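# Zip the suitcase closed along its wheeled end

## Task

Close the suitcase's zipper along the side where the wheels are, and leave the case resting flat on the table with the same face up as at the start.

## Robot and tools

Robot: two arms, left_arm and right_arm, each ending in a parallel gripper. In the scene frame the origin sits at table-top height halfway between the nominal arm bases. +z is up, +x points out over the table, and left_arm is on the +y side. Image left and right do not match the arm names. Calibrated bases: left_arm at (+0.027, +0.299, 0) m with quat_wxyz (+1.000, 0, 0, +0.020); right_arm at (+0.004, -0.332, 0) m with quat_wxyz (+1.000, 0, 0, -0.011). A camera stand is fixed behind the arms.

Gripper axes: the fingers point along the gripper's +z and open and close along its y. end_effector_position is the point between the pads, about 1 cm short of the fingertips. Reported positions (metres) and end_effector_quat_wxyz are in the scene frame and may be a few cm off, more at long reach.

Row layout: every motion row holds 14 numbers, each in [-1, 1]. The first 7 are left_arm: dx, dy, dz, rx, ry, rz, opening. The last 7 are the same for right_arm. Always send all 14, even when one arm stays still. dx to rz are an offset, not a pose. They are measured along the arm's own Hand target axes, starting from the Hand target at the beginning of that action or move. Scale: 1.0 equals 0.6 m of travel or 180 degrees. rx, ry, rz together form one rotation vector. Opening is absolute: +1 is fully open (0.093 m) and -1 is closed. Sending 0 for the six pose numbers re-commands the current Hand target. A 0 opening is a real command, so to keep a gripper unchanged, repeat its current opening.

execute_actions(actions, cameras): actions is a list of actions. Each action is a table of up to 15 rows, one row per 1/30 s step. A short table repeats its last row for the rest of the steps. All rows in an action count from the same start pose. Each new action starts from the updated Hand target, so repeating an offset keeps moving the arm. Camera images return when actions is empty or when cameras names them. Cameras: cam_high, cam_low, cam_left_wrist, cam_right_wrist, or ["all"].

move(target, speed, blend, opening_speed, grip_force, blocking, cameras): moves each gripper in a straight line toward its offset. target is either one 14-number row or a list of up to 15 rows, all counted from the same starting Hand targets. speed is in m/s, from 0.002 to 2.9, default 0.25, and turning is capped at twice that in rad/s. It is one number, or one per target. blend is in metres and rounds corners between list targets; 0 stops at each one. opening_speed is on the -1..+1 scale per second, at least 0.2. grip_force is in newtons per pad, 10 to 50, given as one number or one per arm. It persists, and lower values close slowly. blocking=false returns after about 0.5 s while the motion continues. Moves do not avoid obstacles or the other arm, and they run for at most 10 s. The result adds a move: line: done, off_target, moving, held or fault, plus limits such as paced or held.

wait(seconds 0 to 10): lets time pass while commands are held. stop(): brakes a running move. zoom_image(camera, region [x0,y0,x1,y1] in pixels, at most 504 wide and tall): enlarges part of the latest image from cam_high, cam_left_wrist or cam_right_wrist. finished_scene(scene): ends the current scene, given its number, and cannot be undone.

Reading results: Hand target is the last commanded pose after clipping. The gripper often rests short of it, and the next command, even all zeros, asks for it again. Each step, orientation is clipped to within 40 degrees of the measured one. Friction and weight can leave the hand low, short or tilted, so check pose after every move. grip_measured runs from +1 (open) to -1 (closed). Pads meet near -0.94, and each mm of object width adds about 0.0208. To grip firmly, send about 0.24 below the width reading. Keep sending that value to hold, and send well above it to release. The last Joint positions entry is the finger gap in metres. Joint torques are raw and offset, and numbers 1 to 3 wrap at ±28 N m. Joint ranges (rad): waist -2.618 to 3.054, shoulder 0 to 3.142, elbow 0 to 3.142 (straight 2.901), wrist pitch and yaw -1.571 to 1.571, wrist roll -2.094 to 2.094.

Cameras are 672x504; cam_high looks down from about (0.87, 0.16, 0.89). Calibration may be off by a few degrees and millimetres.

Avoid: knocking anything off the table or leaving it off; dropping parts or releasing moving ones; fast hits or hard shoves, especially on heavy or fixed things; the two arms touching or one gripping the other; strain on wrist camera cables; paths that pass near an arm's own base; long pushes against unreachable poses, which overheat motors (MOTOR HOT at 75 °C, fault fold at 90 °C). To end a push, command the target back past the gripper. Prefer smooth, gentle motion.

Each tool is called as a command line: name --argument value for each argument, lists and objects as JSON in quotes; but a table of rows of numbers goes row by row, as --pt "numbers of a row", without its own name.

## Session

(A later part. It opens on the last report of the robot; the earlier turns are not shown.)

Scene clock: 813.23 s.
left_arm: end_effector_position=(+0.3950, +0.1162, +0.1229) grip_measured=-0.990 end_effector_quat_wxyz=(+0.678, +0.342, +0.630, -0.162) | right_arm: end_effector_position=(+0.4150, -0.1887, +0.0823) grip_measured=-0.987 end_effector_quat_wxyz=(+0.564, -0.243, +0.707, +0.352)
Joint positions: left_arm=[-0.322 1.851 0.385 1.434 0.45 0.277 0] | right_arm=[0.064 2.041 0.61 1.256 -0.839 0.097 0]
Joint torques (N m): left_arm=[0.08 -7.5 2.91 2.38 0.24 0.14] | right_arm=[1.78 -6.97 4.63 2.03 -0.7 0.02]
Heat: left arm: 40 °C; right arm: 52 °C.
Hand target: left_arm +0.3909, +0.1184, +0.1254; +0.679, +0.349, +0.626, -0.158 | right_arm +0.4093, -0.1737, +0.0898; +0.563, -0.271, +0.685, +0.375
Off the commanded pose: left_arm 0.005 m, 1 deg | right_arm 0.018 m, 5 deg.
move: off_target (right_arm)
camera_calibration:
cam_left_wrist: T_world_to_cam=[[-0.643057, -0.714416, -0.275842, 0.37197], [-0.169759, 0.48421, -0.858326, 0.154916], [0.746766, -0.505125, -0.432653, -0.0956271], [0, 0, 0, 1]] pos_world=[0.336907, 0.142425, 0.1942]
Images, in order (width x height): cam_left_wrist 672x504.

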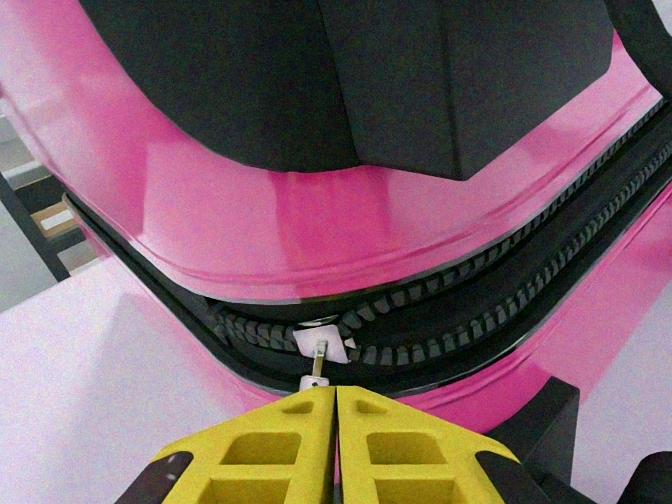

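move --target '[-0.01,0.025,-0.05,0.08,0,0,-0.5,0,0,0,0,0,0,-1]' --cameras '["cam_left_wrist"]' --speed 0.2

Scene clock: 820.73 s.
left_arm: end_effector_position=(+0.3733, +0.1478, +0.1224) grip_measured=-0.502 end_effector_quat_wxyz=(+0.617, +0.419, +0.620, -0.245) | right_arm: end_effector_position=(+0.4150, -0.1887, +0.0823) grip_measured=-0.987 end_effector_quat_wxyz=(+0.564, -0.243, +0.707, +0.352)
Joint positions: left_arm=[-0.091 1.698 0.41 1.093 0.912 0.372 0.021] | right_arm=[0.064 2.041 0.61 1.256 -0.839 0.097 0]
Joint torques (N m): left_arm=[0.03 -6.83 6.98 2.13 0.31 0.16] | right_arm=[1.77 -6.9 4.63 2.02 -0.69 0]
Heat: left arm: 40 °C; right arm: 52 °C.
Hand target: left_arm +0.3774, +0.1477, +0.1360; +0.630, +0.432, +0.601, -0.235 | right_arm +0.4093, -0.1737, +0.0898; +0.563, -0.271, +0.685, +0.375
Off the commanded pose: left_arm 0.014 m, 3 deg | right_arm 0.018 m, 5 deg.
move: off_target (left_arm, right_arm)
camera_calibration:
cam_left_wrist: T_world_to_cam=[[-0.815385, -0.531686, -0.229034, 0.412135], [-0.127996, 0.551402, -0.824362, 0.105848], [0.564592, -0.642857, -0.517659, 0.0351423], [0, 0, 0, 1]] pos_world=[0.329756, 0.183353, 0.199842]
Images, in order (width x height): cam_left_wrist 672x504.

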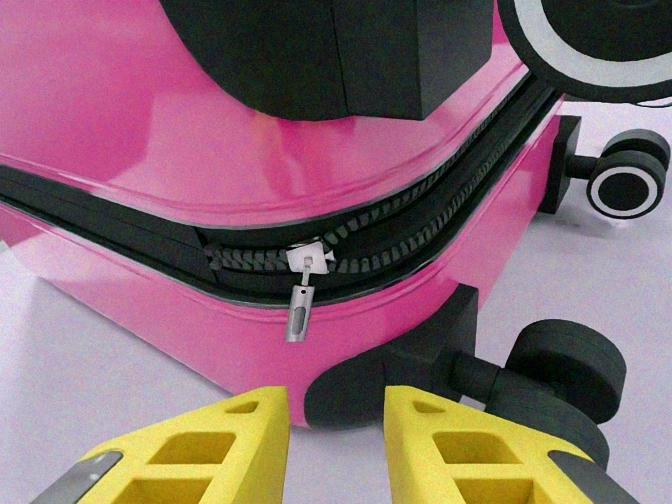

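move --target '[0.012,0.022,0.06,0,0,0.04,-0.5,0,0,0,0,0,0,-1]' --cameras '["cam_left_wrist"]' --speed 0.15

Scene clock: 826.00 s.
left_arm: end_effector_position=(+0.4018, +0.1280, +0.1272) grip_measured=-0.502 end_effector_quat_wxyz=(+0.636, +0.463, +0.581, -0.208) | right_arm: end_effector_position=(+0.4150, -0.1887, +0.0823) grip_measured=-0.987 end_effector_quat_wxyz=(+0.564, -0.243, +0.707, +0.352)
Joint positions: left_arm=[-0.149 1.793 0.537 1.093 0.874 0.482 0.021] | right_arm=[0.064 2.041 0.61 1.256 -0.839 0.097 0]
Joint torques (N m): left_arm=[-1.07 -4.41 7.28 2.36 0.04 0.17] | right_arm=[1.78 -6.94 4.62 2.04 -0.71 0.02]
Heat: left arm: 40 °C; right arm: 52 °C.
Hand target: left_arm +0.4094, +0.1263, +0.1292; +0.643, +0.469, +0.573, -0.195 | right_arm +0.4093, -0.1737, +0.0898; +0.563, -0.271, +0.685, +0.375
Off the commanded pose: left_arm 0.008 m, 2 deg | right_arm 0.018 m, 5 deg.
move: off_target (right_arm)
camera_calibration:
cam_left_wrist: T_world_to_cam=[[-0.795236, -0.485914, -0.362611, 0.428862], [-0.0082194, 0.606657, -0.794921, 0.0653782], [0.606244, -0.629169, -0.48643, -0.0136654], [0, 0, 0, 1]] pos_world=[0.349869, 0.16013, 0.200834]
Images, in order (width x height): cam_left_wrist 672x504.

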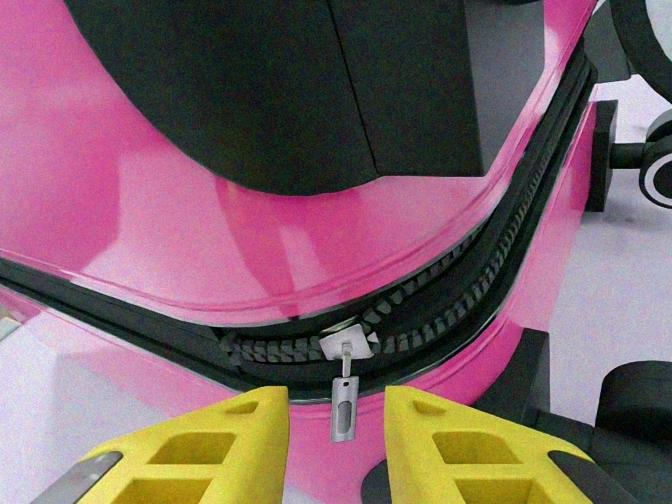

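move --target '[0.025,-0.003,0.037,0,0,0,-0.5,0,0,0,0,0,0,-1]' --cameras '["cam_left_wrist"]' --speed 0.1

Scene clock: 830.63 s.
left_arm: end_effector_position=(+0.4139, +0.1159, +0.1113) grip_measured=-0.501 end_effector_quat_wxyz=(+0.636, +0.467, +0.578, -0.208) | right_arm: end_effector_position=(+0.4150, -0.1887, +0.0823) grip_measured=-0.987 end_effector_quat_wxyz=(+0.564, -0.243, +0.707, +0.352)
Joint positions: left_arm=[-0.183 1.904 0.584 1.16 0.846 0.483 0.021] | right_arm=[0.064 2.041 0.61 1.256 -0.839 0.097 0]
Joint torques (N m): left_arm=[-1.55 -4.34 7.87 2.39 -0.1 0.11] | right_arm=[1.73 -6.99 4.63 2.03 -0.7 0.02]
Heat: left arm: 40 °C; right arm: 52 °C.
Hand target: left_arm +0.4243, +0.1114, +0.1127; +0.644, +0.468, +0.573, -0.195 | right_arm +0.4093, -0.1737, +0.0898; +0.563, -0.271, +0.685, +0.375
Off the commanded pose: left_arm 0.011 m, 2 deg | right_arm 0.018 m, 5 deg.
move: off_target (left_arm, right_arm)
camera_calibration:
cam_left_wrist: T_world_to_cam=[[-0.796756, -0.478937, -0.36851, 0.427364], [-0.0000797924, 0.609895, -0.792483, 0.0563109], [0.604301, -0.631386, -0.485975, -0.0353418], [0, 0, 0, 1]] pos_world=[0.361867, 0.148023, 0.184938]
Images, in order (width x height): cam_left_wrist 672x504.

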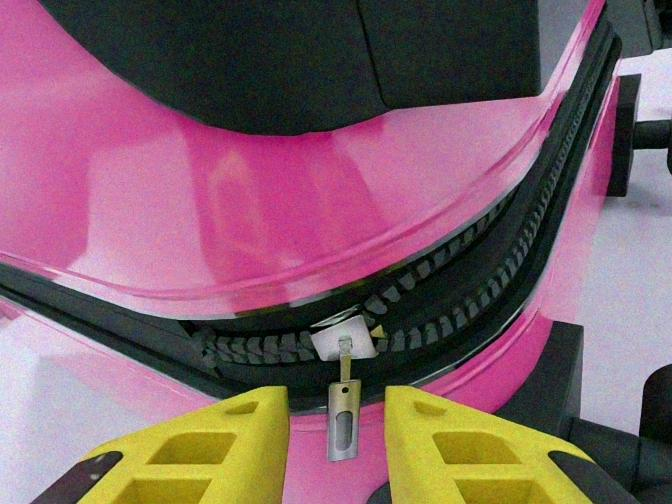

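move --target '[0.015,0,0.025,0,0,0,-0.5,0,0,0,0,0,0,-1]' --cameras '["cam_left_wrist"]' --speed 0.1

Scene clock: 834.83 s.
left_arm: end_effector_position=(+0.4303, +0.1139, +0.1113) grip_measured=-0.501 end_effector_quat_wxyz=(+0.651, +0.465, +0.568, -0.192) | right_arm: end_effector_position=(+0.4150, -0.1888, +0.0823) grip_measured=-0.987 end_effector_quat_wxyz=(+0.564, -0.243, +0.707, +0.352)
Joint positions: left_arm=[-0.188 1.968 0.636 1.217 0.821 0.483 0.021] | right_arm=[0.064 2.041 0.61 1.256 -0.839 0.097 0]
Joint torques (N m): left_arm=[-3.19 -4.26 7.08 2.03 -0.14 0.04] | right_arm=[1.81 -6.97 4.66 2.03 -0.69 0.02]
Heat: left arm: 40 °C; right arm: 52 °C.
Hand target: left_arm +0.4351, +0.1016, +0.1029; +0.643, +0.468, +0.573, -0.195 | right_arm +0.4093, -0.1737, +0.0898; +0.563, -0.271, +0.685, +0.375
Off the commanded pose: left_arm 0.016 m, 1 deg | right_arm 0.018 m, 5 deg.
move: off_target (left_arm, right_arm)
camera_calibration:
cam_left_wrist: T_world_to_cam=[[-0.770613, -0.495196, -0.401169, 0.433763], [0.0226682, 0.607782, -0.79378, 0.0480768], [0.6369, -0.620791, -0.45714, -0.0648355], [0, 0, 0, 1]] pos_world=[0.374467, 0.145328, 0.182536]
Images, in order (width x height): cam_left_wrist 672x504.

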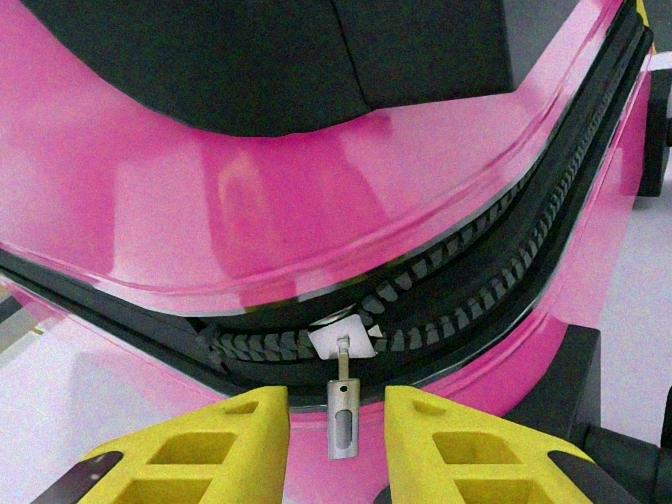

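move --target '[-0.012,0,-0.012,0,0,0,-1,0,0,0,0,0,0,-1]' --cameras '["cam_left_wrist"]' --speed 0.1

zoom_image --camera "cam_left_wrist" --region '[200, 250, 500, 475]'

Scene clock: 840.47 s.
left_arm: end_effector_position=(+0.4306, +0.1126, +0.1105) grip_measured=-0.963 end_effector_quat_wxyz=(+0.650, +0.464, +0.570, -0.192) | right_arm: end_effector_position=(+0.4144, -0.1882, +0.0824) grip_measured=-0.987 end_effector_quat_wxyz=(+0.563, -0.244, +0.706, +0.354)
Joint positions: left_arm=[-0.193 1.97 0.637 1.214 0.814 0.482 0] | right_arm=[0.065 2.041 0.61 1.256 -0.843 0.097 0]
Joint torques (N m): left_arm=[-1.96 -8.09 5.23 1.85 0.01 0.02] | right_arm=[1.78 -6.86 4.66 2.03 -0.66 0.03]
Heat: left arm: 39 °C; right arm: 52 °C.
Hand target: left_arm +0.4291, +0.1056, +0.1101; +0.643, +0.468, +0.573, -0.195 | right_arm +0.4093, -0.1737, +0.0898; +0.563, -0.271, +0.685, +0.375
Off the commanded pose: left_arm 0.007 m, 1 deg | right_arm 0.017 m, 5 deg.
move: off_target (right_arm)
camera_calibration:
cam_left_wrist: T_world_to_cam=[[-0.770788, -0.496459, -0.399267, 0.432979], [0.0188157, 0.60869, -0.793185, 0.0496902], [0.636814, -0.61889, -0.45983, -0.0662219], [0, 0, 0, 1]] pos_world=[0.374971, 0.143726, 0.181837]
Images, in order (width x height): cam_left_wrist 672x504.

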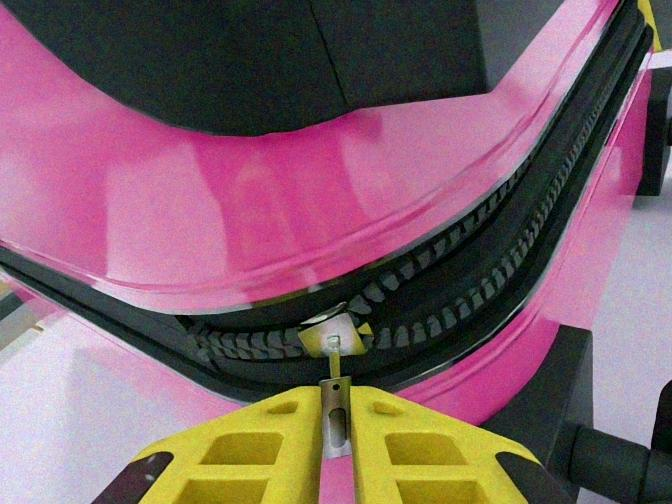

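Scaled by 1.680 from the camera's 672x504 image, which has a finer 960x720 frame.

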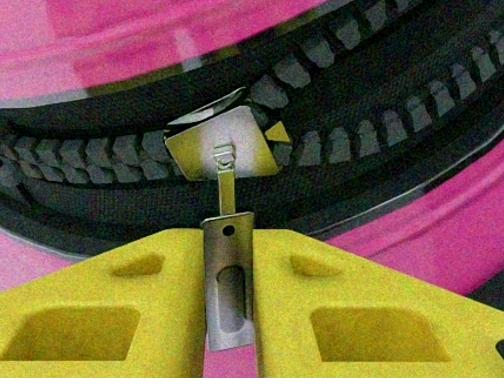

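move --target '[-0.012,-0.06,-0.005,0,0,0,-1,0,0,0.05,0,0,0,-1]' --cameras '["cam_left_wrist","cam_high"]' --speed 0.06

Scene clock: 848.13 s.
left_arm: end_effector_position=(+0.4232, +0.1170, +0.1119) grip_measured=-0.965 end_effector_quat_wxyz=(+0.668, +0.433, +0.588, -0.148) | right_arm: end_effector_position=(+0.4344, -0.1801, +0.0825) grip_measured=-0.987 end_effector_quat_wxyz=(+0.575, -0.234, +0.706, +0.341)
Joint positions: left_arm=[-0.232 1.939 0.543 1.313 0.659 0.467 0] | right_arm=[0.1 2.084 0.676 1.26 -0.772 0.112 0]
Joint torques (N m): left_arm=[-4.72 -7.57 2.66 2.02 0.73 0.03] | right_arm=[4.85 -6.84 5.74 1.88 -0.67 0.03]
Heat: left arm: 38 °C; right arm: 52 °C.
Hand target: left_arm +0.3971, +0.0885, +0.1035; +0.644, +0.469, +0.573, -0.195 | right_arm +0.4264, -0.1491, +0.0871; +0.563, -0.271, +0.685, +0.375
Off the commanded pose: left_arm 0.040 m, 8 deg | right_arm 0.032 m, 6 deg.
move: off_target (left_arm, right_arm)
camera_calibration:
cam_left_wrist: T_world_to_cam=[[-0.696884, -0.582376, -0.418557, 0.410986], [-0.0316923, 0.608049, -0.793267, 0.0697272], [0.716483, -0.53955, -0.442197, -0.10312], [0, 0, 0, 1]] pos_world=[0.362503, 0.141313, 0.181734]
Images, in order (width x height): cam_high 672x504, cam_left_wrist 672x504.

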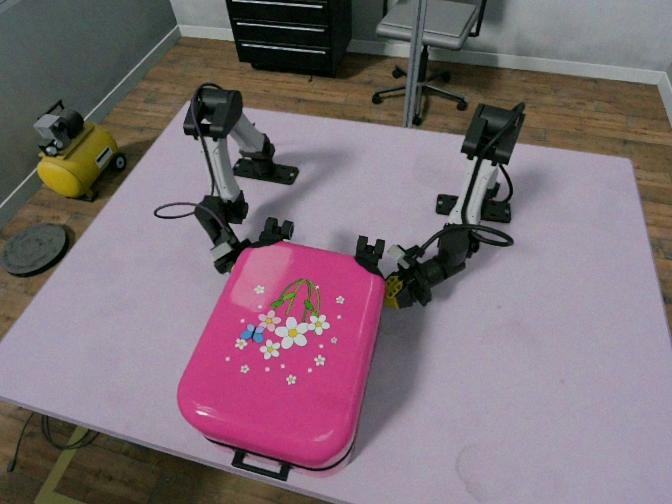

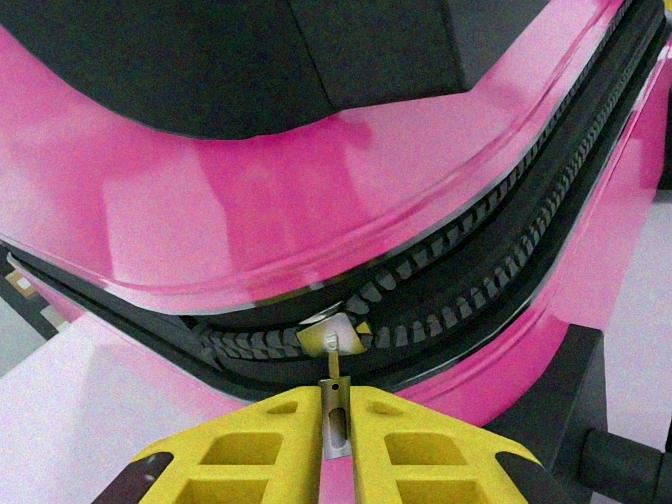

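move --target '[-0.045,0.05,-0.045,0,0,0,-1,0,0,0,0,0,0,-1]' --cameras '["cam_left_wrist"]' --speed 0.06

Scene clock: 854.57 s.
left_arm: end_effector_position=(+0.4112, +0.1296, +0.1139) grip_measured=-0.966 end_effector_quat_wxyz=(+0.618, +0.436, +0.629, -0.183) | right_arm: end_effector_position=(+0.4303, -0.1680, +0.0826) grip_measured=-0.987 end_effector_quat_wxyz=(+0.569, -0.246, +0.701, +0.352)
Joint positions: left_arm=[-0.182 1.779 0.538 1.01 0.738 0.476 0] | right_arm=[0.125 2.088 0.681 1.258 -0.782 0.112 0]
Joint torques (N m): left_arm=[-1.09 -9.68 5.18 2.83 0.92 0.18] | right_arm=[2.7 -7.13 5.49 1.87 -0.55 0.05]
Heat: left arm: 39 °C; right arm: 52 °C.
Hand target: left_arm +0.3986, +0.1177, +0.1422; +0.643, +0.468, +0.573, -0.195 | right_arm +0.4263, -0.1491, +0.0872; +0.563, -0.271, +0.685, +0.375
Off the commanded pose: left_arm 0.033 m, 8 deg | right_arm 0.020 m, 4 deg.
move: off_target (left_arm, right_arm)
camera_calibration:
cam_left_wrist: T_world_to_cam=[[-0.766549, -0.554023, -0.324747, 0.425103], [-0.124675, 0.624457, -0.771044, 0.0968388], [0.629967, -0.550555, -0.54775, -0.0377154], [0, 0, 0, 1]] pos_world=[0.361695, 0.154281, 0.192059]
Images, in order (width x height): cam_left_wrist 672x504.

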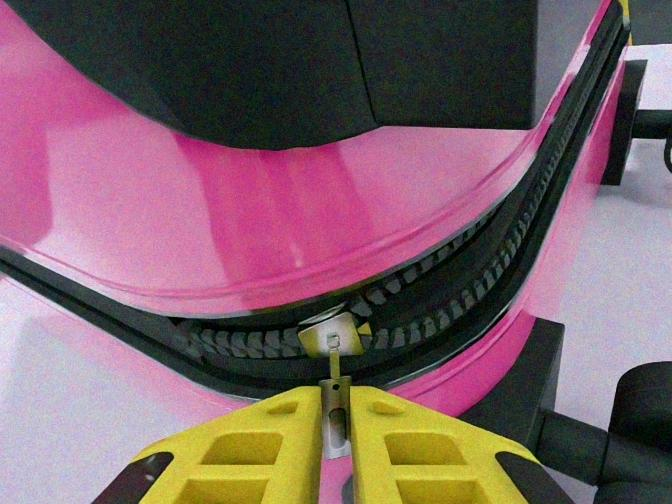

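move --target '[0.01,-0.12,-0.01,0,0,0,-1,0,0,0.06,0,0,0,-1]' --cameras '["cam_left_wrist"]' --speed 0.08

Scene clock: 864.17 s.
left_arm: end_effector_position=(+0.3587, +0.1093, +0.1131) grip_measured=-0.966 end_effector_quat_wxyz=(+0.653, +0.438, +0.595, -0.165) | right_arm: end_effector_position=(+0.4657, -0.1633, +0.0834) grip_measured=-0.987 end_effector_quat_wxyz=(+0.592, -0.220, +0.707, +0.319)
Joint positions: left_arm=[-0.302 1.76 0.311 1.336 0.616 0.452 0] | right_arm=[0.162 2.146 0.79 1.236 -0.652 0.12 0]
Joint torques (N m): left_arm=[-3.95 -4.42 3.48 2.47 0.65 0.11] | right_arm=[5.76 -7.86 5.42 1.79 -1.14 0.1]
Motor temperatures (°C): left_arm=[20 31 28 40 19 19 21] | right_arm=[20 27 28 52 19 19 20]
Heat: left arm: 40 °C; right arm: 52 °C.
Hand target: left_arm +0.3402, +0.0895, +0.1100; +0.643, +0.468, +0.573, -0.195 | right_arm +0.4468, -0.1197, +0.0841; +0.563, -0.271, +0.685, +0.375
Off the commanded pose: left_arm 0.027 m, 6 deg | right_arm 0.048 m, 10 deg.
move: off_target (left_arm, right_arm)
camera_calibration:
cam_left_wrist: T_world_to_cam=[[-0.728217, -0.563159, -0.390578, 0.368041], [-0.0473088, 0.609845, -0.791108, 0.0784893], [0.683711, -0.557621, -0.470742, -0.0435508], [0, 0, 0, 1]] pos_world=[0.301504, 0.135115, 0.185341]
Images, in order (width x height): cam_left_wrist 672x504.

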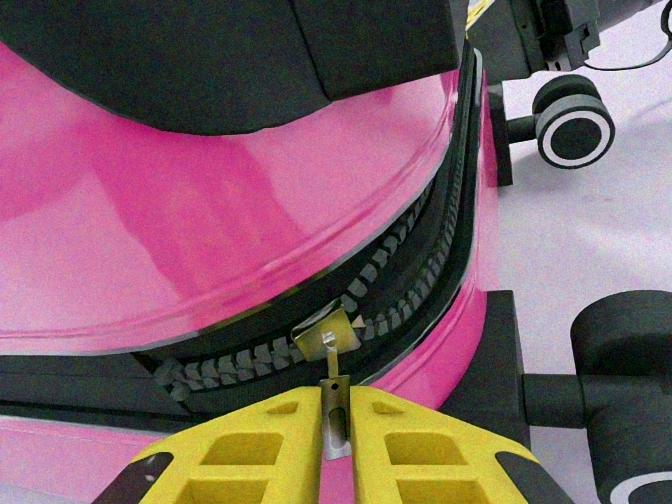

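move --pt "0 0.04 0 0 0 0 -1 0 0 -0.2 0 0 0 -1" --pt "0 0.04 0 0 0 0 -1 -0.45 0 -0.2 0 0.1 0 -1" --pt "0 0.04 0 0 0 0 -1 -0.45 0.15 0.1 0 0.33 0 -1" --cameras '["cam_high","cam_right_wrist","cam_left_wrist"]' --speed 0.25

Scene clock: 891.67 s.
left_arm: end_effector_position=(+0.3556, +0.1055, +0.1122) grip_measured=-0.967 end_effector_quat_wxyz=(+0.641, +0.456, +0.586, -0.196) | right_arm: end_effector_position=(+0.4618, -0.0355, +0.3482) grip_measured=-0.987 end_effector_quat_wxyz=(+0.379, -0.348, +0.820, +0.250)
Joint positions: left_arm=[-0.278 1.76 0.338 1.286 0.716 0.453 0] | right_arm=[0.467 2.278 2.837 -1.261 -0.427 -0.156 0]
Joint torques (N m): left_arm=[-0.76 -6.23 6.94 1.95 0.28 0.21] | right_arm=[-0.05 -10.29 7.08 1.94 -0.09 0.08]
Heat: left arm: 40 °C; right arm: 50 °C.
Hand target: left_arm +0.3591, +0.1011, +0.1192; +0.644, +0.468, +0.573, -0.195 | right_arm +0.4687, -0.0329, +0.3608; +0.150, -0.421, +0.874, +0.191
Off the commanded pose: left_arm 0.009 m, 2 deg | right_arm 0.015 m, 29 deg.
elbow stopped short (right arm): the move would have taken joint 3 (elbow) straighter than the controller allows.
move: off_target (right_arm)
camera_calibration:
cam_left_wrist: T_world_to_cam=[[-0.7778, -0.508646, -0.369198, 0.372824], [-0.0207414, 0.607868, -0.793767, 0.0709961], [0.62817, -0.609734, -0.483349, -0.0173046], [0, 0, 0, 1]] pos_world=[0.302325, 0.135928, 0.185636]
cam_right_wrist: T_world_to_cam=[[0.763093, -0.635102, -0.119731, -0.33505], [-0.609769, -0.646115, -0.459039, 0.454764], [0.214176, 0.423298, -0.880311, 0.30542], [0, 0, 0, 1]] pos_world=[0.467561, -0.0482444, 0.437503]
Images, in order (width x height): cam_high 672x504, cam_left_wrist 672x504, cam_right_wrist 672x504.

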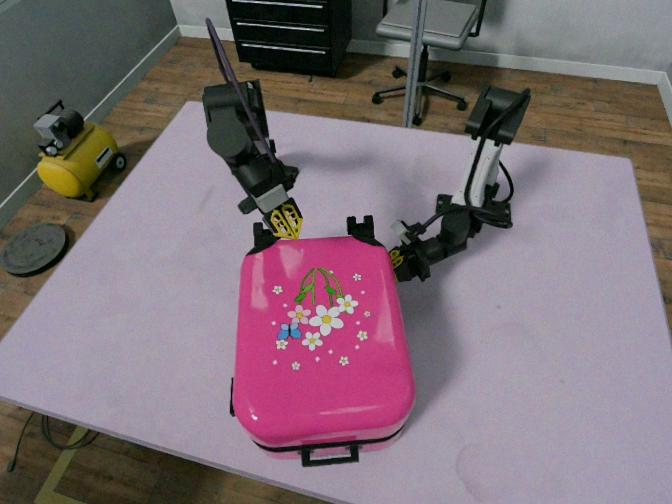

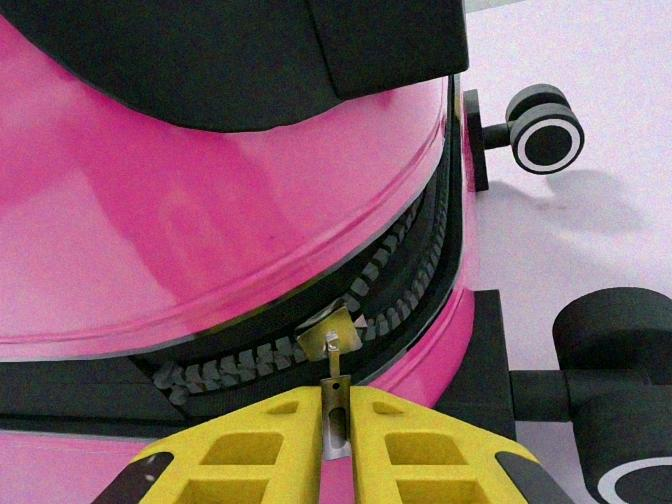

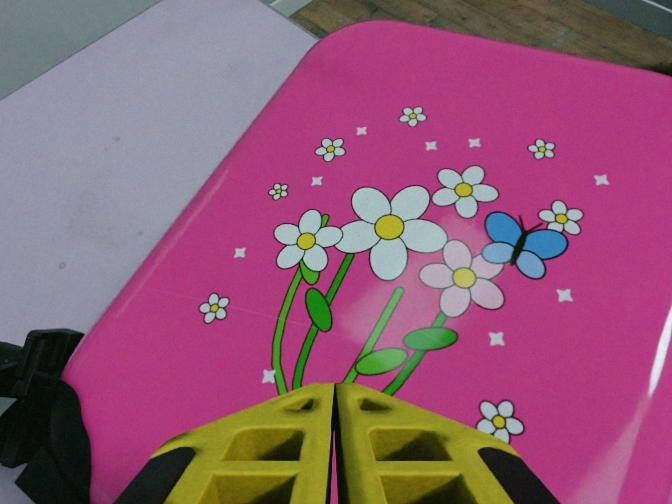

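move --target '[0,0,0,0,0,0,-1,0.13,0.012,0.18,0,0,0,-1]' --cameras '["cam_high"]' --speed 0.1

Scene clock: 900.83 s.
left_arm: end_effector_position=(+0.3556, +0.1055, +0.1122) grip_measured=-0.967 end_effector_quat_wxyz=(+0.641, +0.456, +0.586, -0.196) | right_arm: end_effector_position=(+0.4321, -0.0353, +0.2443) grip_measured=-0.987 end_effector_quat_wxyz=(+0.212, -0.402, +0.867, +0.204)
Joint positions: left_arm=[-0.278 1.76 0.338 1.286 0.716 0.454 0] | right_arm=[0.508 2.406 2.847 -1.537 -0.378 -0.291 0]
Joint torques (N m): left_arm=[-0.69 -6.31 7.05 1.98 0.29 0.16] | right_arm=[1.06 -9.61 6.26 0.88 -0.13 -0.13]
Heat: left arm: 38 °C; right arm: 49 °C.
Hand target: left_arm +0.3591, +0.1011, +0.1192; +0.643, +0.468, +0.573, -0.195 | right_arm +0.4270, -0.0319, +0.2342; +0.150, -0.421, +0.874, +0.191
Off the commanded pose: left_arm 0.009 m, 2 deg | right_arm 0.012 m, 8 deg.
elbow stopped short (right arm): the move would have taken joint 3 (elbow) straighter than the controller allows.
move: off_target (right_arm)
Images, in order (width x height): cam_high 672x504.

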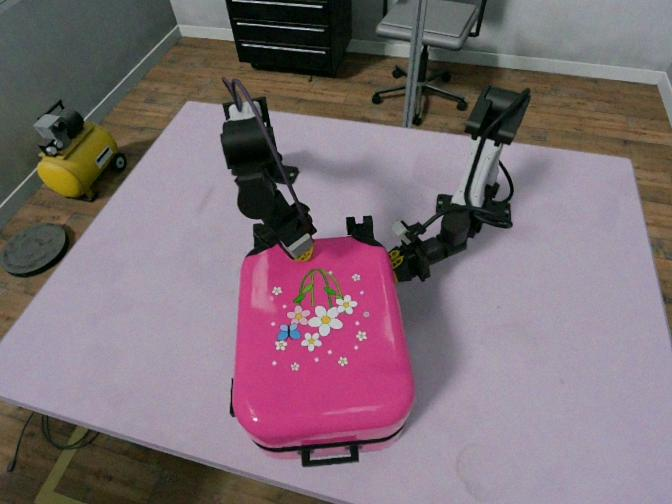

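move --target '[0,0,0,0,0,0,-1,0.035,-0.017,0.0735,0,0,0,-1]' --cameras '["cam_left_wrist"]' --speed 0.05

Scene clock: 906.27 s.
left_arm: end_effector_position=(+0.3556, +0.1055, +0.1122) grip_measured=-0.967 end_effector_quat_wxyz=(+0.641, +0.457, +0.585, -0.196) | right_arm: end_effector_position=(+0.4332, -0.0363, +0.2372) grip_measured=-0.987 end_effector_quat_wxyz=(+0.219, -0.417, +0.860, +0.196)
Joint positions: left_arm=[-0.278 1.76 0.338 1.286 0.717 0.456 0] | right_arm=[0.508 2.297 2.604 -1.397 -0.369 -0.326 0]
Joint torques (N m): left_arm=[-0.72 -6.24 6.95 1.95 0.27 0.15] | right_arm=[1.2 -5.79 1.07 0.93 -0.18 -0.1]
Motor temperatures (°C): left_arm=[20 28 28 38 19 19 21] | right_arm=[20 31 29 47 19 19 20]
Heat: left arm: 38 °C; right arm: 47 °C.
Hand target: left_arm +0.3591, +0.1011, +0.1192; +0.644, +0.468, +0.573, -0.195 | right_arm +0.4268, -0.0317, +0.1843; +0.150, -0.421, +0.874, +0.191
Off the commanded pose: left_arm 0.009 m, 2 deg | right_arm 0.053 m, 8 deg.
move: off_target (right_arm)
camera_calibration:
cam_left_wrist: T_world_to_cam=[[-0.777399, -0.507379, -0.371775, 0.372762], [-0.0186091, 0.609343, -0.792688, 0.069932], [0.628732, -0.609316, -0.483145, -0.017552], [0, 0, 0, 1]] pos_world=[0.302122, 0.135825, 0.185538]
Images, in order (width x height): cam_left_wrist 672x504.

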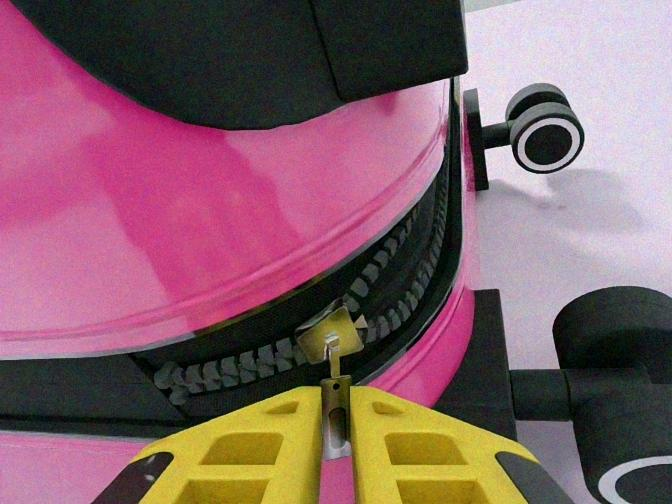

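move --pt "0 0 0 0 0 0 -1 0.042 -0.021 0.088 0 0 0 -1" --pt "-0.037 -0.086 0.02 0 0 0 -1 0.042 -0.021 0.088 0 0 0 -1" --cameras '["cam_left_wrist","cam_high"]' --speed 0.06

Scene clock: 922.27 s.
left_arm: end_effector_position=(+0.3427, +0.0787, +0.1148) grip_measured=-0.968 end_effector_quat_wxyz=(+0.649, +0.435, +0.604, -0.159) | right_arm: end_effector_position=(+0.4518, -0.0294, +0.2340) grip_measured=-0.987 end_effector_quat_wxyz=(+0.303, -0.424, +0.829, +0.204)
Joint positions: left_arm=[-0.462 1.711 0.291 1.3 0.441 0.434 0] | right_arm=[0.497 2.112 2.178 -0.981 -0.389 -0.337 0]
Joint torques (N m): left_arm=[-3.6 -6.22 2.96 2.59 0.76 0.08] | right_arm=[2.22 -0.12 1.14 0.21 0.07 -0.03]
Heat: left arm: 37 °C; right arm: 43 °C.
Hand target: left_arm +0.3191, +0.0598, +0.1188; +0.643, +0.469, +0.573, -0.195 | right_arm +0.4271, -0.0317, +0.1243; +0.150, -0.421, +0.874, +0.191
Off the commanded pose: left_arm 0.030 m, 7 deg | right_arm 0.112 m, 18 deg.
move: off_target (left_arm, right_arm)
camera_calibration:
cam_left_wrist: T_world_to_cam=[[-0.724142, -0.571123, -0.38657, 0.338478], [-0.0677091, 0.616699, -0.784282, 0.103379], [0.686319, -0.541757, -0.485248, -0.0494017], [0, 0, 0, 1]] pos_world=[0.286012, 0.102795, 0.187952]
Images, in order (width x height): cam_high 672x504, cam_left_wrist 672x504.

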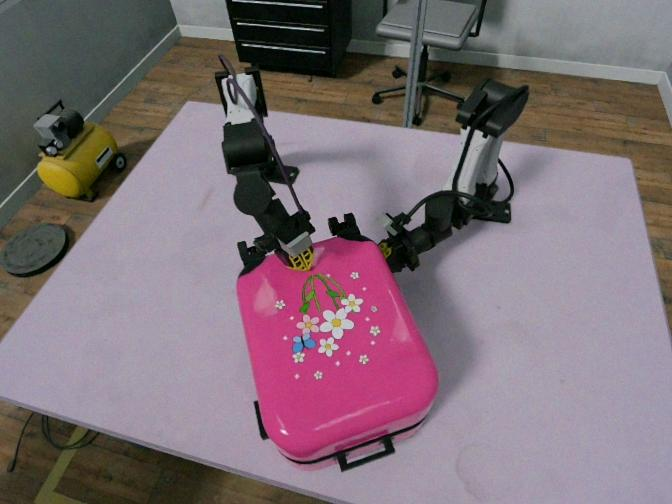

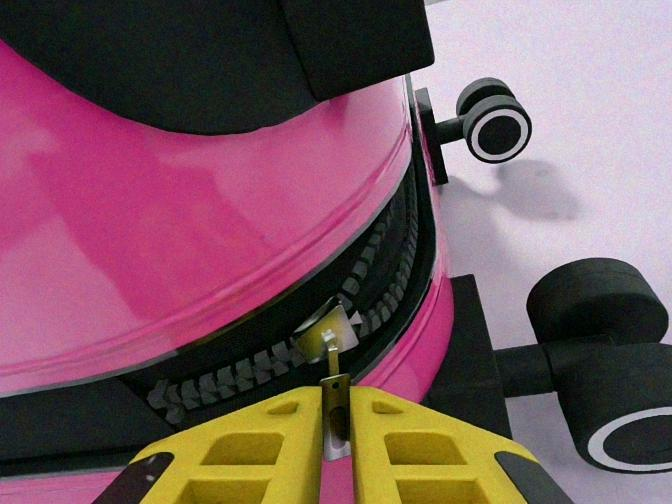

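move --target '[-0.015,-0.037,-0.06,0,0,0,-1,0,0,0,0,0,0,-1]' --cameras '["cam_left_wrist","cam_high"]' --speed 0.06

Scene clock: 946.90 s.
left_arm: end_effector_position=(+0.3089, +0.0925, +0.1373) grip_measured=-0.987 end_effector_quat_wxyz=(+0.676, +0.425, +0.583, -0.147) | right_arm: end_effector_position=(+0.4427, -0.0180, +0.2363) grip_measured=-0.987 end_effector_quat_wxyz=(+0.298, -0.434, +0.819, +0.228)
Joint positions: left_arm=[-0.482 1.531 0.147 1.338 0.403 0.434 0] | right_arm=[0.51 2.112 2.178 -0.981 -0.435 -0.337 0]
Joint torques (N m): left_arm=[-3 -4.79 1.72 2.06 0.97 0.01] | right_arm=[1.11 -0.53 0.49 0.23 0.49 -0.07]
Motor temperatures (°C): left_arm=[21 29 28 39 19 19 22] | right_arm=[19 25 27 39 18 19 20]
Heat: left arm: 39 °C; right arm: 39 °C.
Hand target: left_arm +0.2793, +0.0761, +0.1223; +0.644, +0.468, +0.573, -0.195 | right_arm +0.4270, -0.0317, +0.1244; +0.150, -0.421, +0.874, +0.192
Off the commanded pose: left_arm 0.037 m, 8 deg | right_arm 0.114 m, 19 deg.
move: off_target (left_arm, right_arm)
camera_calibration:
cam_left_wrist: T_world_to_cam=[[-0.686508, -0.594841, -0.418175, 0.325591], [-0.0240829, 0.593396, -0.804551, 0.101725], [0.726723, -0.54226, -0.421696, -0.0288938], [0, 0, 0, 1]] pos_world=[0.246969, 0.117644, 0.205812]
Images, in order (width x height): cam_high 672x504, cam_left_wrist 672x504.

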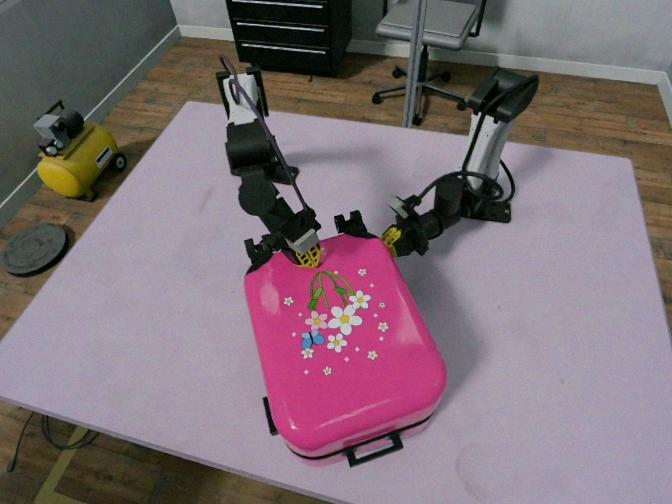

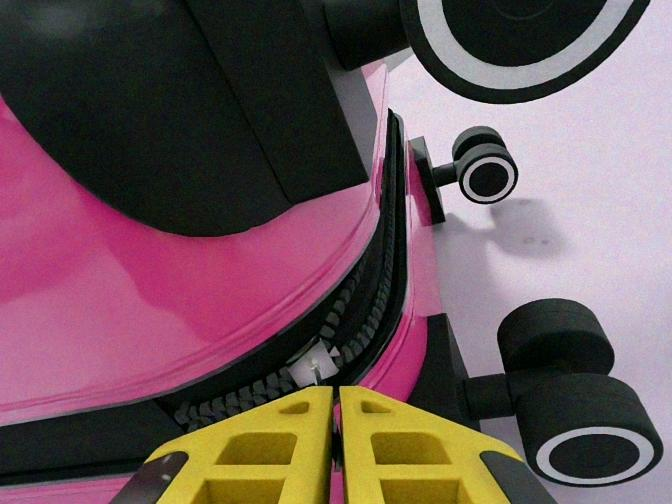

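zoom_image --camera "cam_left_wrist" --region '[130, 240, 480, 504]'

Scaled by 1.440 from the camera's 672x504 image, which has a finer 960x720 frame.

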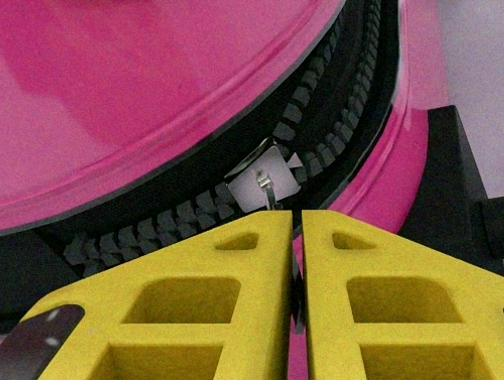

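move --target '[-0.0,-0.04,-0.04,0,0,0,-1,0,0,0,0,0,0,-1]' --cameras '["cam_left_wrist","cam_high"]' --speed 0.06

Scene clock: 962.53 s.
left_arm: end_effector_position=(+0.2813, +0.0998, +0.1350) grip_measured=-0.987 end_effector_quat_wxyz=(+0.682, +0.421, +0.581, -0.141) | right_arm: end_effector_position=(+0.4255, -0.0038, +0.2336) grip_measured=-0.987 end_effector_quat_wxyz=(+0.278, -0.448, +0.807, +0.267)
Joint positions: left_arm=[-0.528 1.451 0.033 1.384 0.344 0.434 0] | right_arm=[0.526 2.112 2.161 -0.99 -0.517 -0.337 0]
Joint torques (N m): left_arm=[-3.52 -2.99 1.26 2.04 1.04 -0.03] | right_arm=[-0.39 -1.42 0.25 0.35 1.2 -0.14]
Heat: left arm: 38 °C; right arm: 37 °C.
Hand target: left_arm +0.2470, +0.0844, +0.1153; +0.643, +0.468, +0.573, -0.195 | right_arm +0.4269, -0.0317, +0.1244; +0.150, -0.421, +0.874, +0.191
Off the commanded pose: left_arm 0.042 m, 9 deg | right_arm 0.113 m, 19 deg.
move: off_target (left_arm, right_arm)
camera_calibration:
cam_left_wrist: T_world_to_cam=[[-0.673606, -0.605136, -0.42434, 0.308217], [-0.0218779, 0.590213, -0.806951, 0.0948146], [0.738766, -0.534284, -0.41081, -0.0114267], [0, 0, 0, 1]] pos_world=[0.218133, 0.124447, 0.202606]
Images, in order (width x height): cam_high 672x504, cam_left_wrist 672x504.

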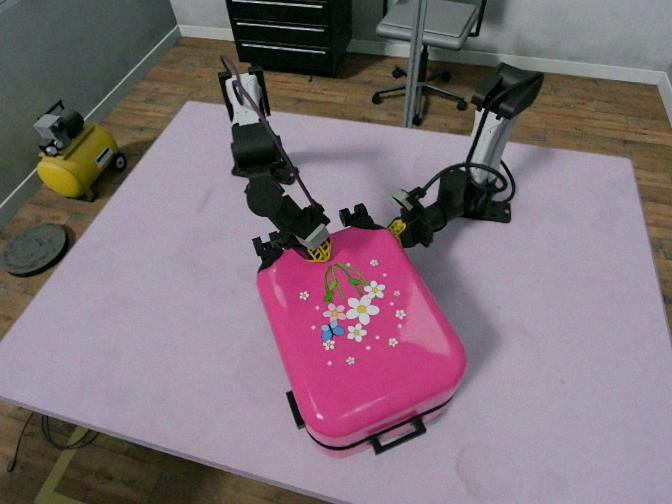

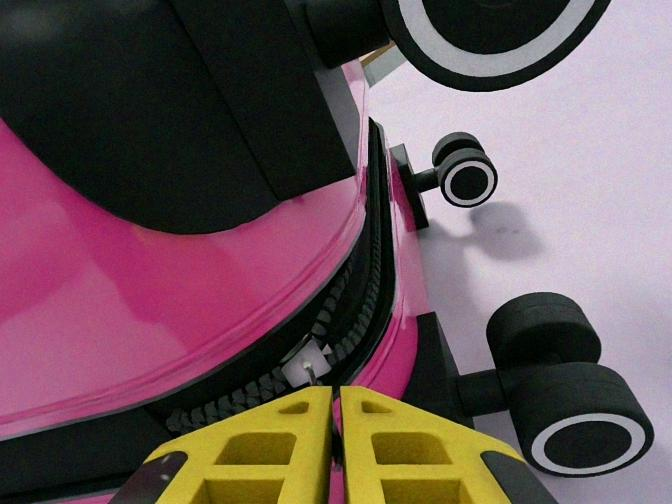

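move --target '[-0.037,-0.022,0.103,0,0,0,-1,0,0,0,0,0,0,-1]' --cameras '["cam_left_wrist","cam_high"]' --speed 0.06

Scene clock: 974.03 s.
left_arm: end_effector_position=(+0.2806, +0.0415, +0.1372) grip_measured=-0.987 end_effector_quat_wxyz=(+0.673, +0.433, +0.579, -0.155) | right_arm: end_effector_position=(+0.4404, -0.0120, +0.2344) grip_measured=-0.987 end_effector_quat_wxyz=(+0.299, -0.440, +0.813, +0.237)
Joint positions: left_arm=[-0.768 1.546 0.17 1.329 0.141 0.422 0] | right_arm=[0.517 2.111 2.161 -0.959 -0.454 -0.339 0]
Joint torques (N m): left_arm=[-3.36 -1.77 6.39 2 0.74 -0.16] | right_arm=[0.53 -0.7 1.33 0.11 0.65 -0.05]
Heat: left arm: 38 °C; right arm: 36 °C.
Hand target: left_arm +0.2650, +0.0206, +0.1249; +0.643, +0.468, +0.573, -0.195 | right_arm +0.4270, -0.0317, +0.1244; +0.150, -0.421, +0.874, +0.191
Off the commanded pose: left_arm 0.029 m, 7 deg | right_arm 0.113 m, 19 deg.
move: off_target (left_arm, right_arm)
camera_calibration:
cam_left_wrist: T_world_to_cam=[[-0.702045, -0.576892, -0.417526, 0.279255], [-0.0129848, 0.596576, -0.802451, 0.127695], [0.712014, -0.557935, -0.426314, -0.0306075], [0, 0, 0, 1]] pos_world=[0.219501, 0.0678431, 0.206017]
Images, in order (width x height): cam_high 672x504, cam_left_wrist 672x504.

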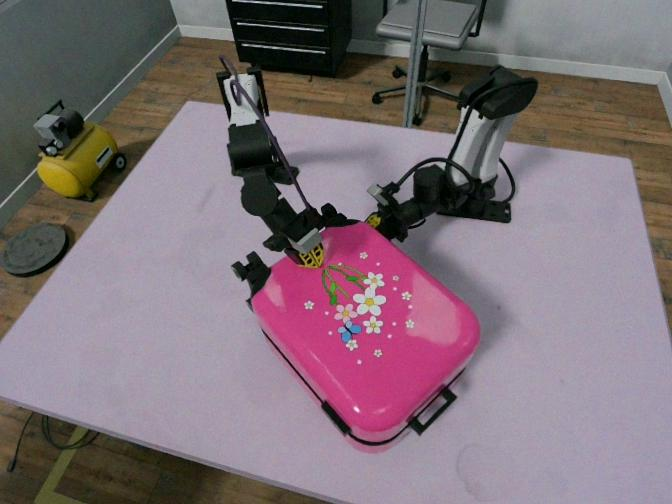

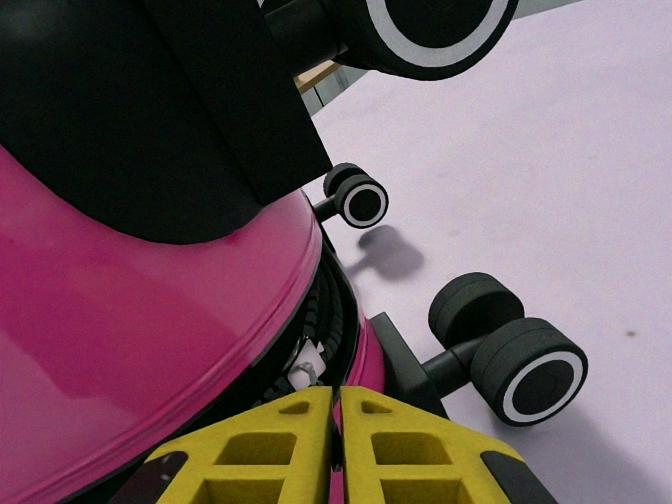

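move --pt "0 0.044 -0.015 0 0 0 -1 -0.119 0.1 -0.365 0 0 0 -1" --pt "0 0.044 -0.015 0 0 0 -1 0.232 0.158 -0.463 -0.016 -0.348 -0.093 -1" --cameras '["all"]' --speed 0.25

Scene clock: 1012.03 s.
left_arm: end_effector_position=(+0.2855, +0.0448, +0.1384) grip_measured=-0.988 end_effector_quat_wxyz=(+0.656, +0.454, +0.575, -0.182) | right_arm: end_effector_position=(+0.2437, -0.2002, +0.3254) grip_measured=-0.987 end_effector_quat_wxyz=(+0.585, -0.371, +0.610, +0.385)
Joint positions: left_arm=[-0.681 1.502 0.199 1.227 0.298 0.421 0] | right_arm=[-0.102 0.842 0.693 0.086 -1.252 -0.024 0]
Joint torques (N m): left_arm=[-0.38 -4.74 5.9 2.01 0.45 -0.06] | right_arm=[-0.4 -1.89 5.52 1.86 -0.18 0.05]
Motor temperatures (°C): left_arm=[21 24 28 36 20 19 21] | right_arm=[19 23 26 35 19 19 20]
Heat: left arm: 36 °C; right arm: 35 °C.
Hand target: left_arm +0.2808, +0.0408, +0.1357; +0.643, +0.468, +0.573, -0.195 | right_arm +0.2404, -0.2000, +0.3303; +0.595, -0.381, +0.597, +0.380
Off the commanded pose: left_arm 0.007 m, 3 deg | right_arm 0.006 m, 2 deg.
elbow stopped short (right arm): the move would have taken joint 3 (elbow) straighter than the controller allows.
move: off_target (left_arm)
camera_calibration:
cam_left_wrist: T_world_to_cam=[[-0.752072, -0.52235, -0.401917, 0.294819], [0.00498273, 0.605291, -0.795989, 0.120294], [0.659062, -0.600644, -0.45262, -0.0110764], [0, 0, 0, 1]] pos_world=[0.228426, 0.0745333, 0.209232]
cam_right_wrist: T_world_to_cam=[[0.897226, -0.441339, -0.0143052, -0.30421], [-0.212872, -0.403923, -0.889681, 0.296811], [0.386873, 0.80129, -0.456359, 0.297429], [0, 0, 0, 1]] pos_world=[0.22106, -0.252698, 0.39545]

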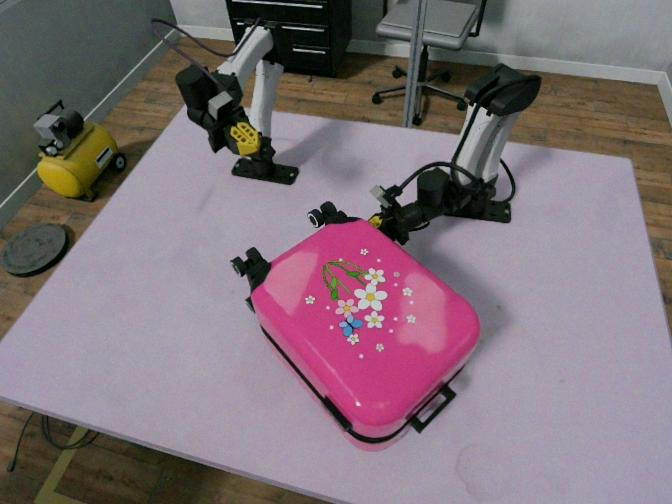

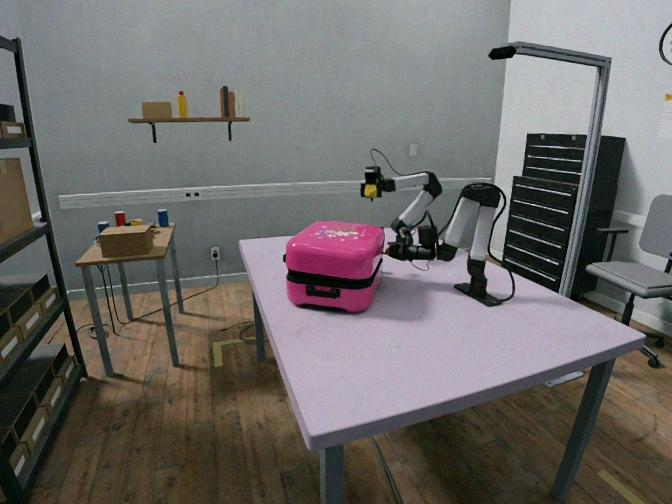

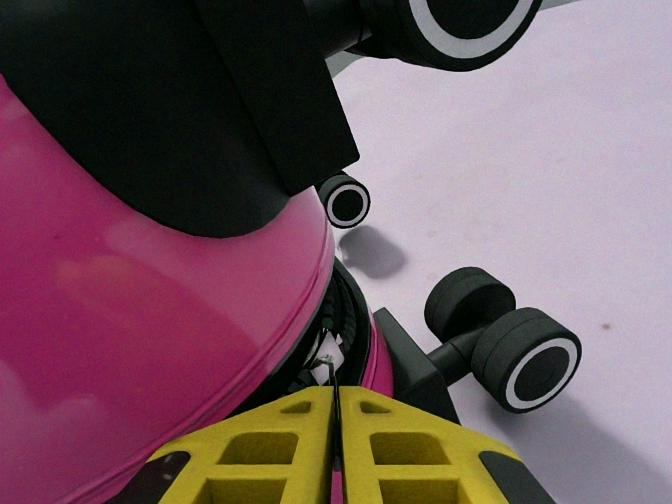

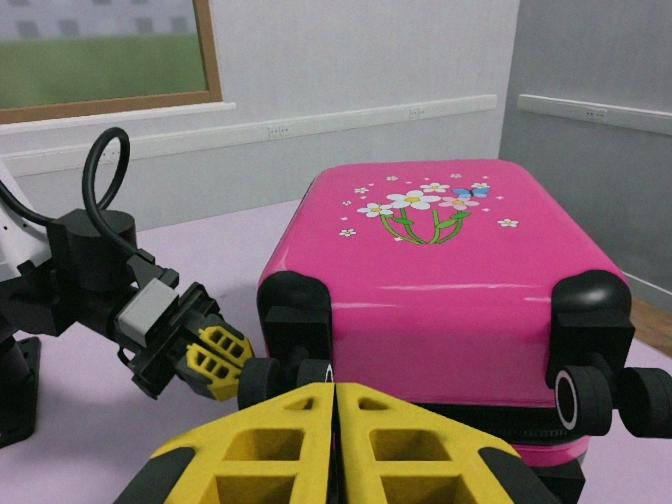

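move --pt "0 0 0 0 0 0 -1 0.1 -0.06 0 0 0 0 -1" --pt "0 0 0 0 0 0 -1 0.27 -0.06 0.12 0 0 0 -1" --cameras '["cam_high","cam_right_wrist"]' --speed 0.15

Scene clock: 1028.03 s.
left_arm: end_effector_position=(+0.2855, +0.0448, +0.1384) grip_measured=-0.988 end_effector_quat_wxyz=(+0.656, +0.454, +0.575, -0.182) | right_arm: end_effector_position=(+0.3036, -0.1518, +0.1660) grip_measured=-0.987 end_effector_quat_wxyz=(+0.587, -0.380, +0.604, +0.383)
Joint positions: left_arm=[-0.681 1.502 0.199 1.227 0.298 0.421 0] | right_arm=[0.138 1.538 0.343 1.161 -1.023 -0.014 0]
Joint torques (N m): left_arm=[-0.44 -4.78 5.91 2 0.45 -0.02] | right_arm=[0.62 -3.67 3.82 2.05 0.06 0.06]
Heat: left arm: 36 °C; right arm: 38 °C.
Hand target: left_arm +0.2808, +0.0408, +0.1357; +0.643, +0.468, +0.573, -0.195 | right_arm +0.3032, -0.1502, +0.1681; +0.595, -0.381, +0.597, +0.380
Off the commanded pose: left_arm 0.007 m, 3 deg | right_arm 0.003 m, 1 deg.
move: off_target (left_arm)
camera_calibration:
cam_right_wrist: T_world_to_cam=[[0.901958, -0.431776, 0.0064948, -0.342302], [-0.19097, -0.412326, -0.890796, 0.179592], [0.387302, 0.80222, -0.454357, 0.162351], [0, 0, 0, 1]] pos_world=[0.28016, -0.203988, 0.235968]
Images, in order (width x height): cam_high 672x504, cam_right_wrist 672x504.

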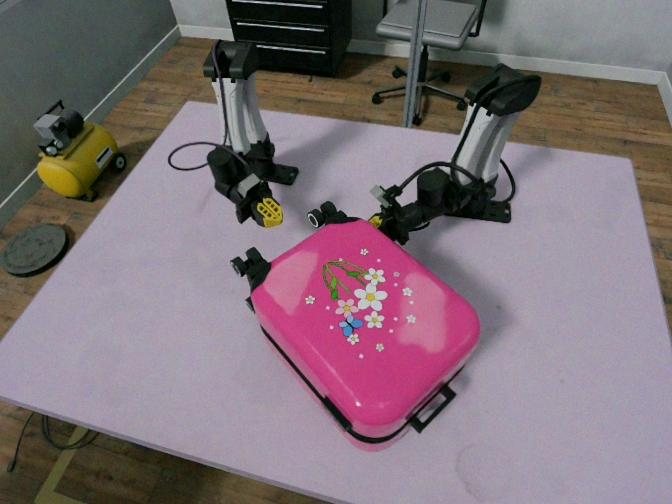

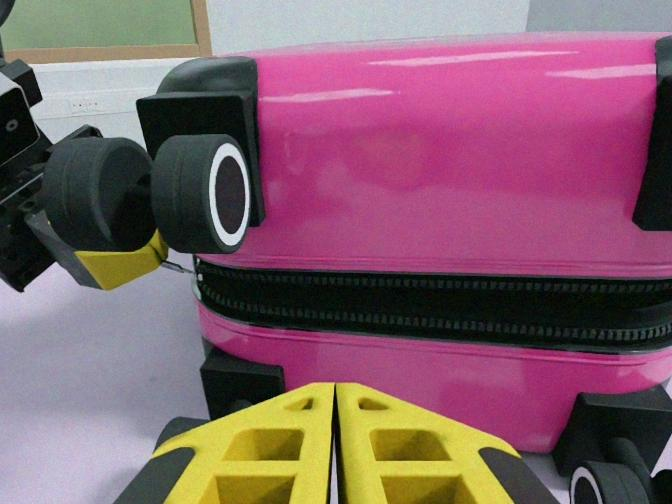

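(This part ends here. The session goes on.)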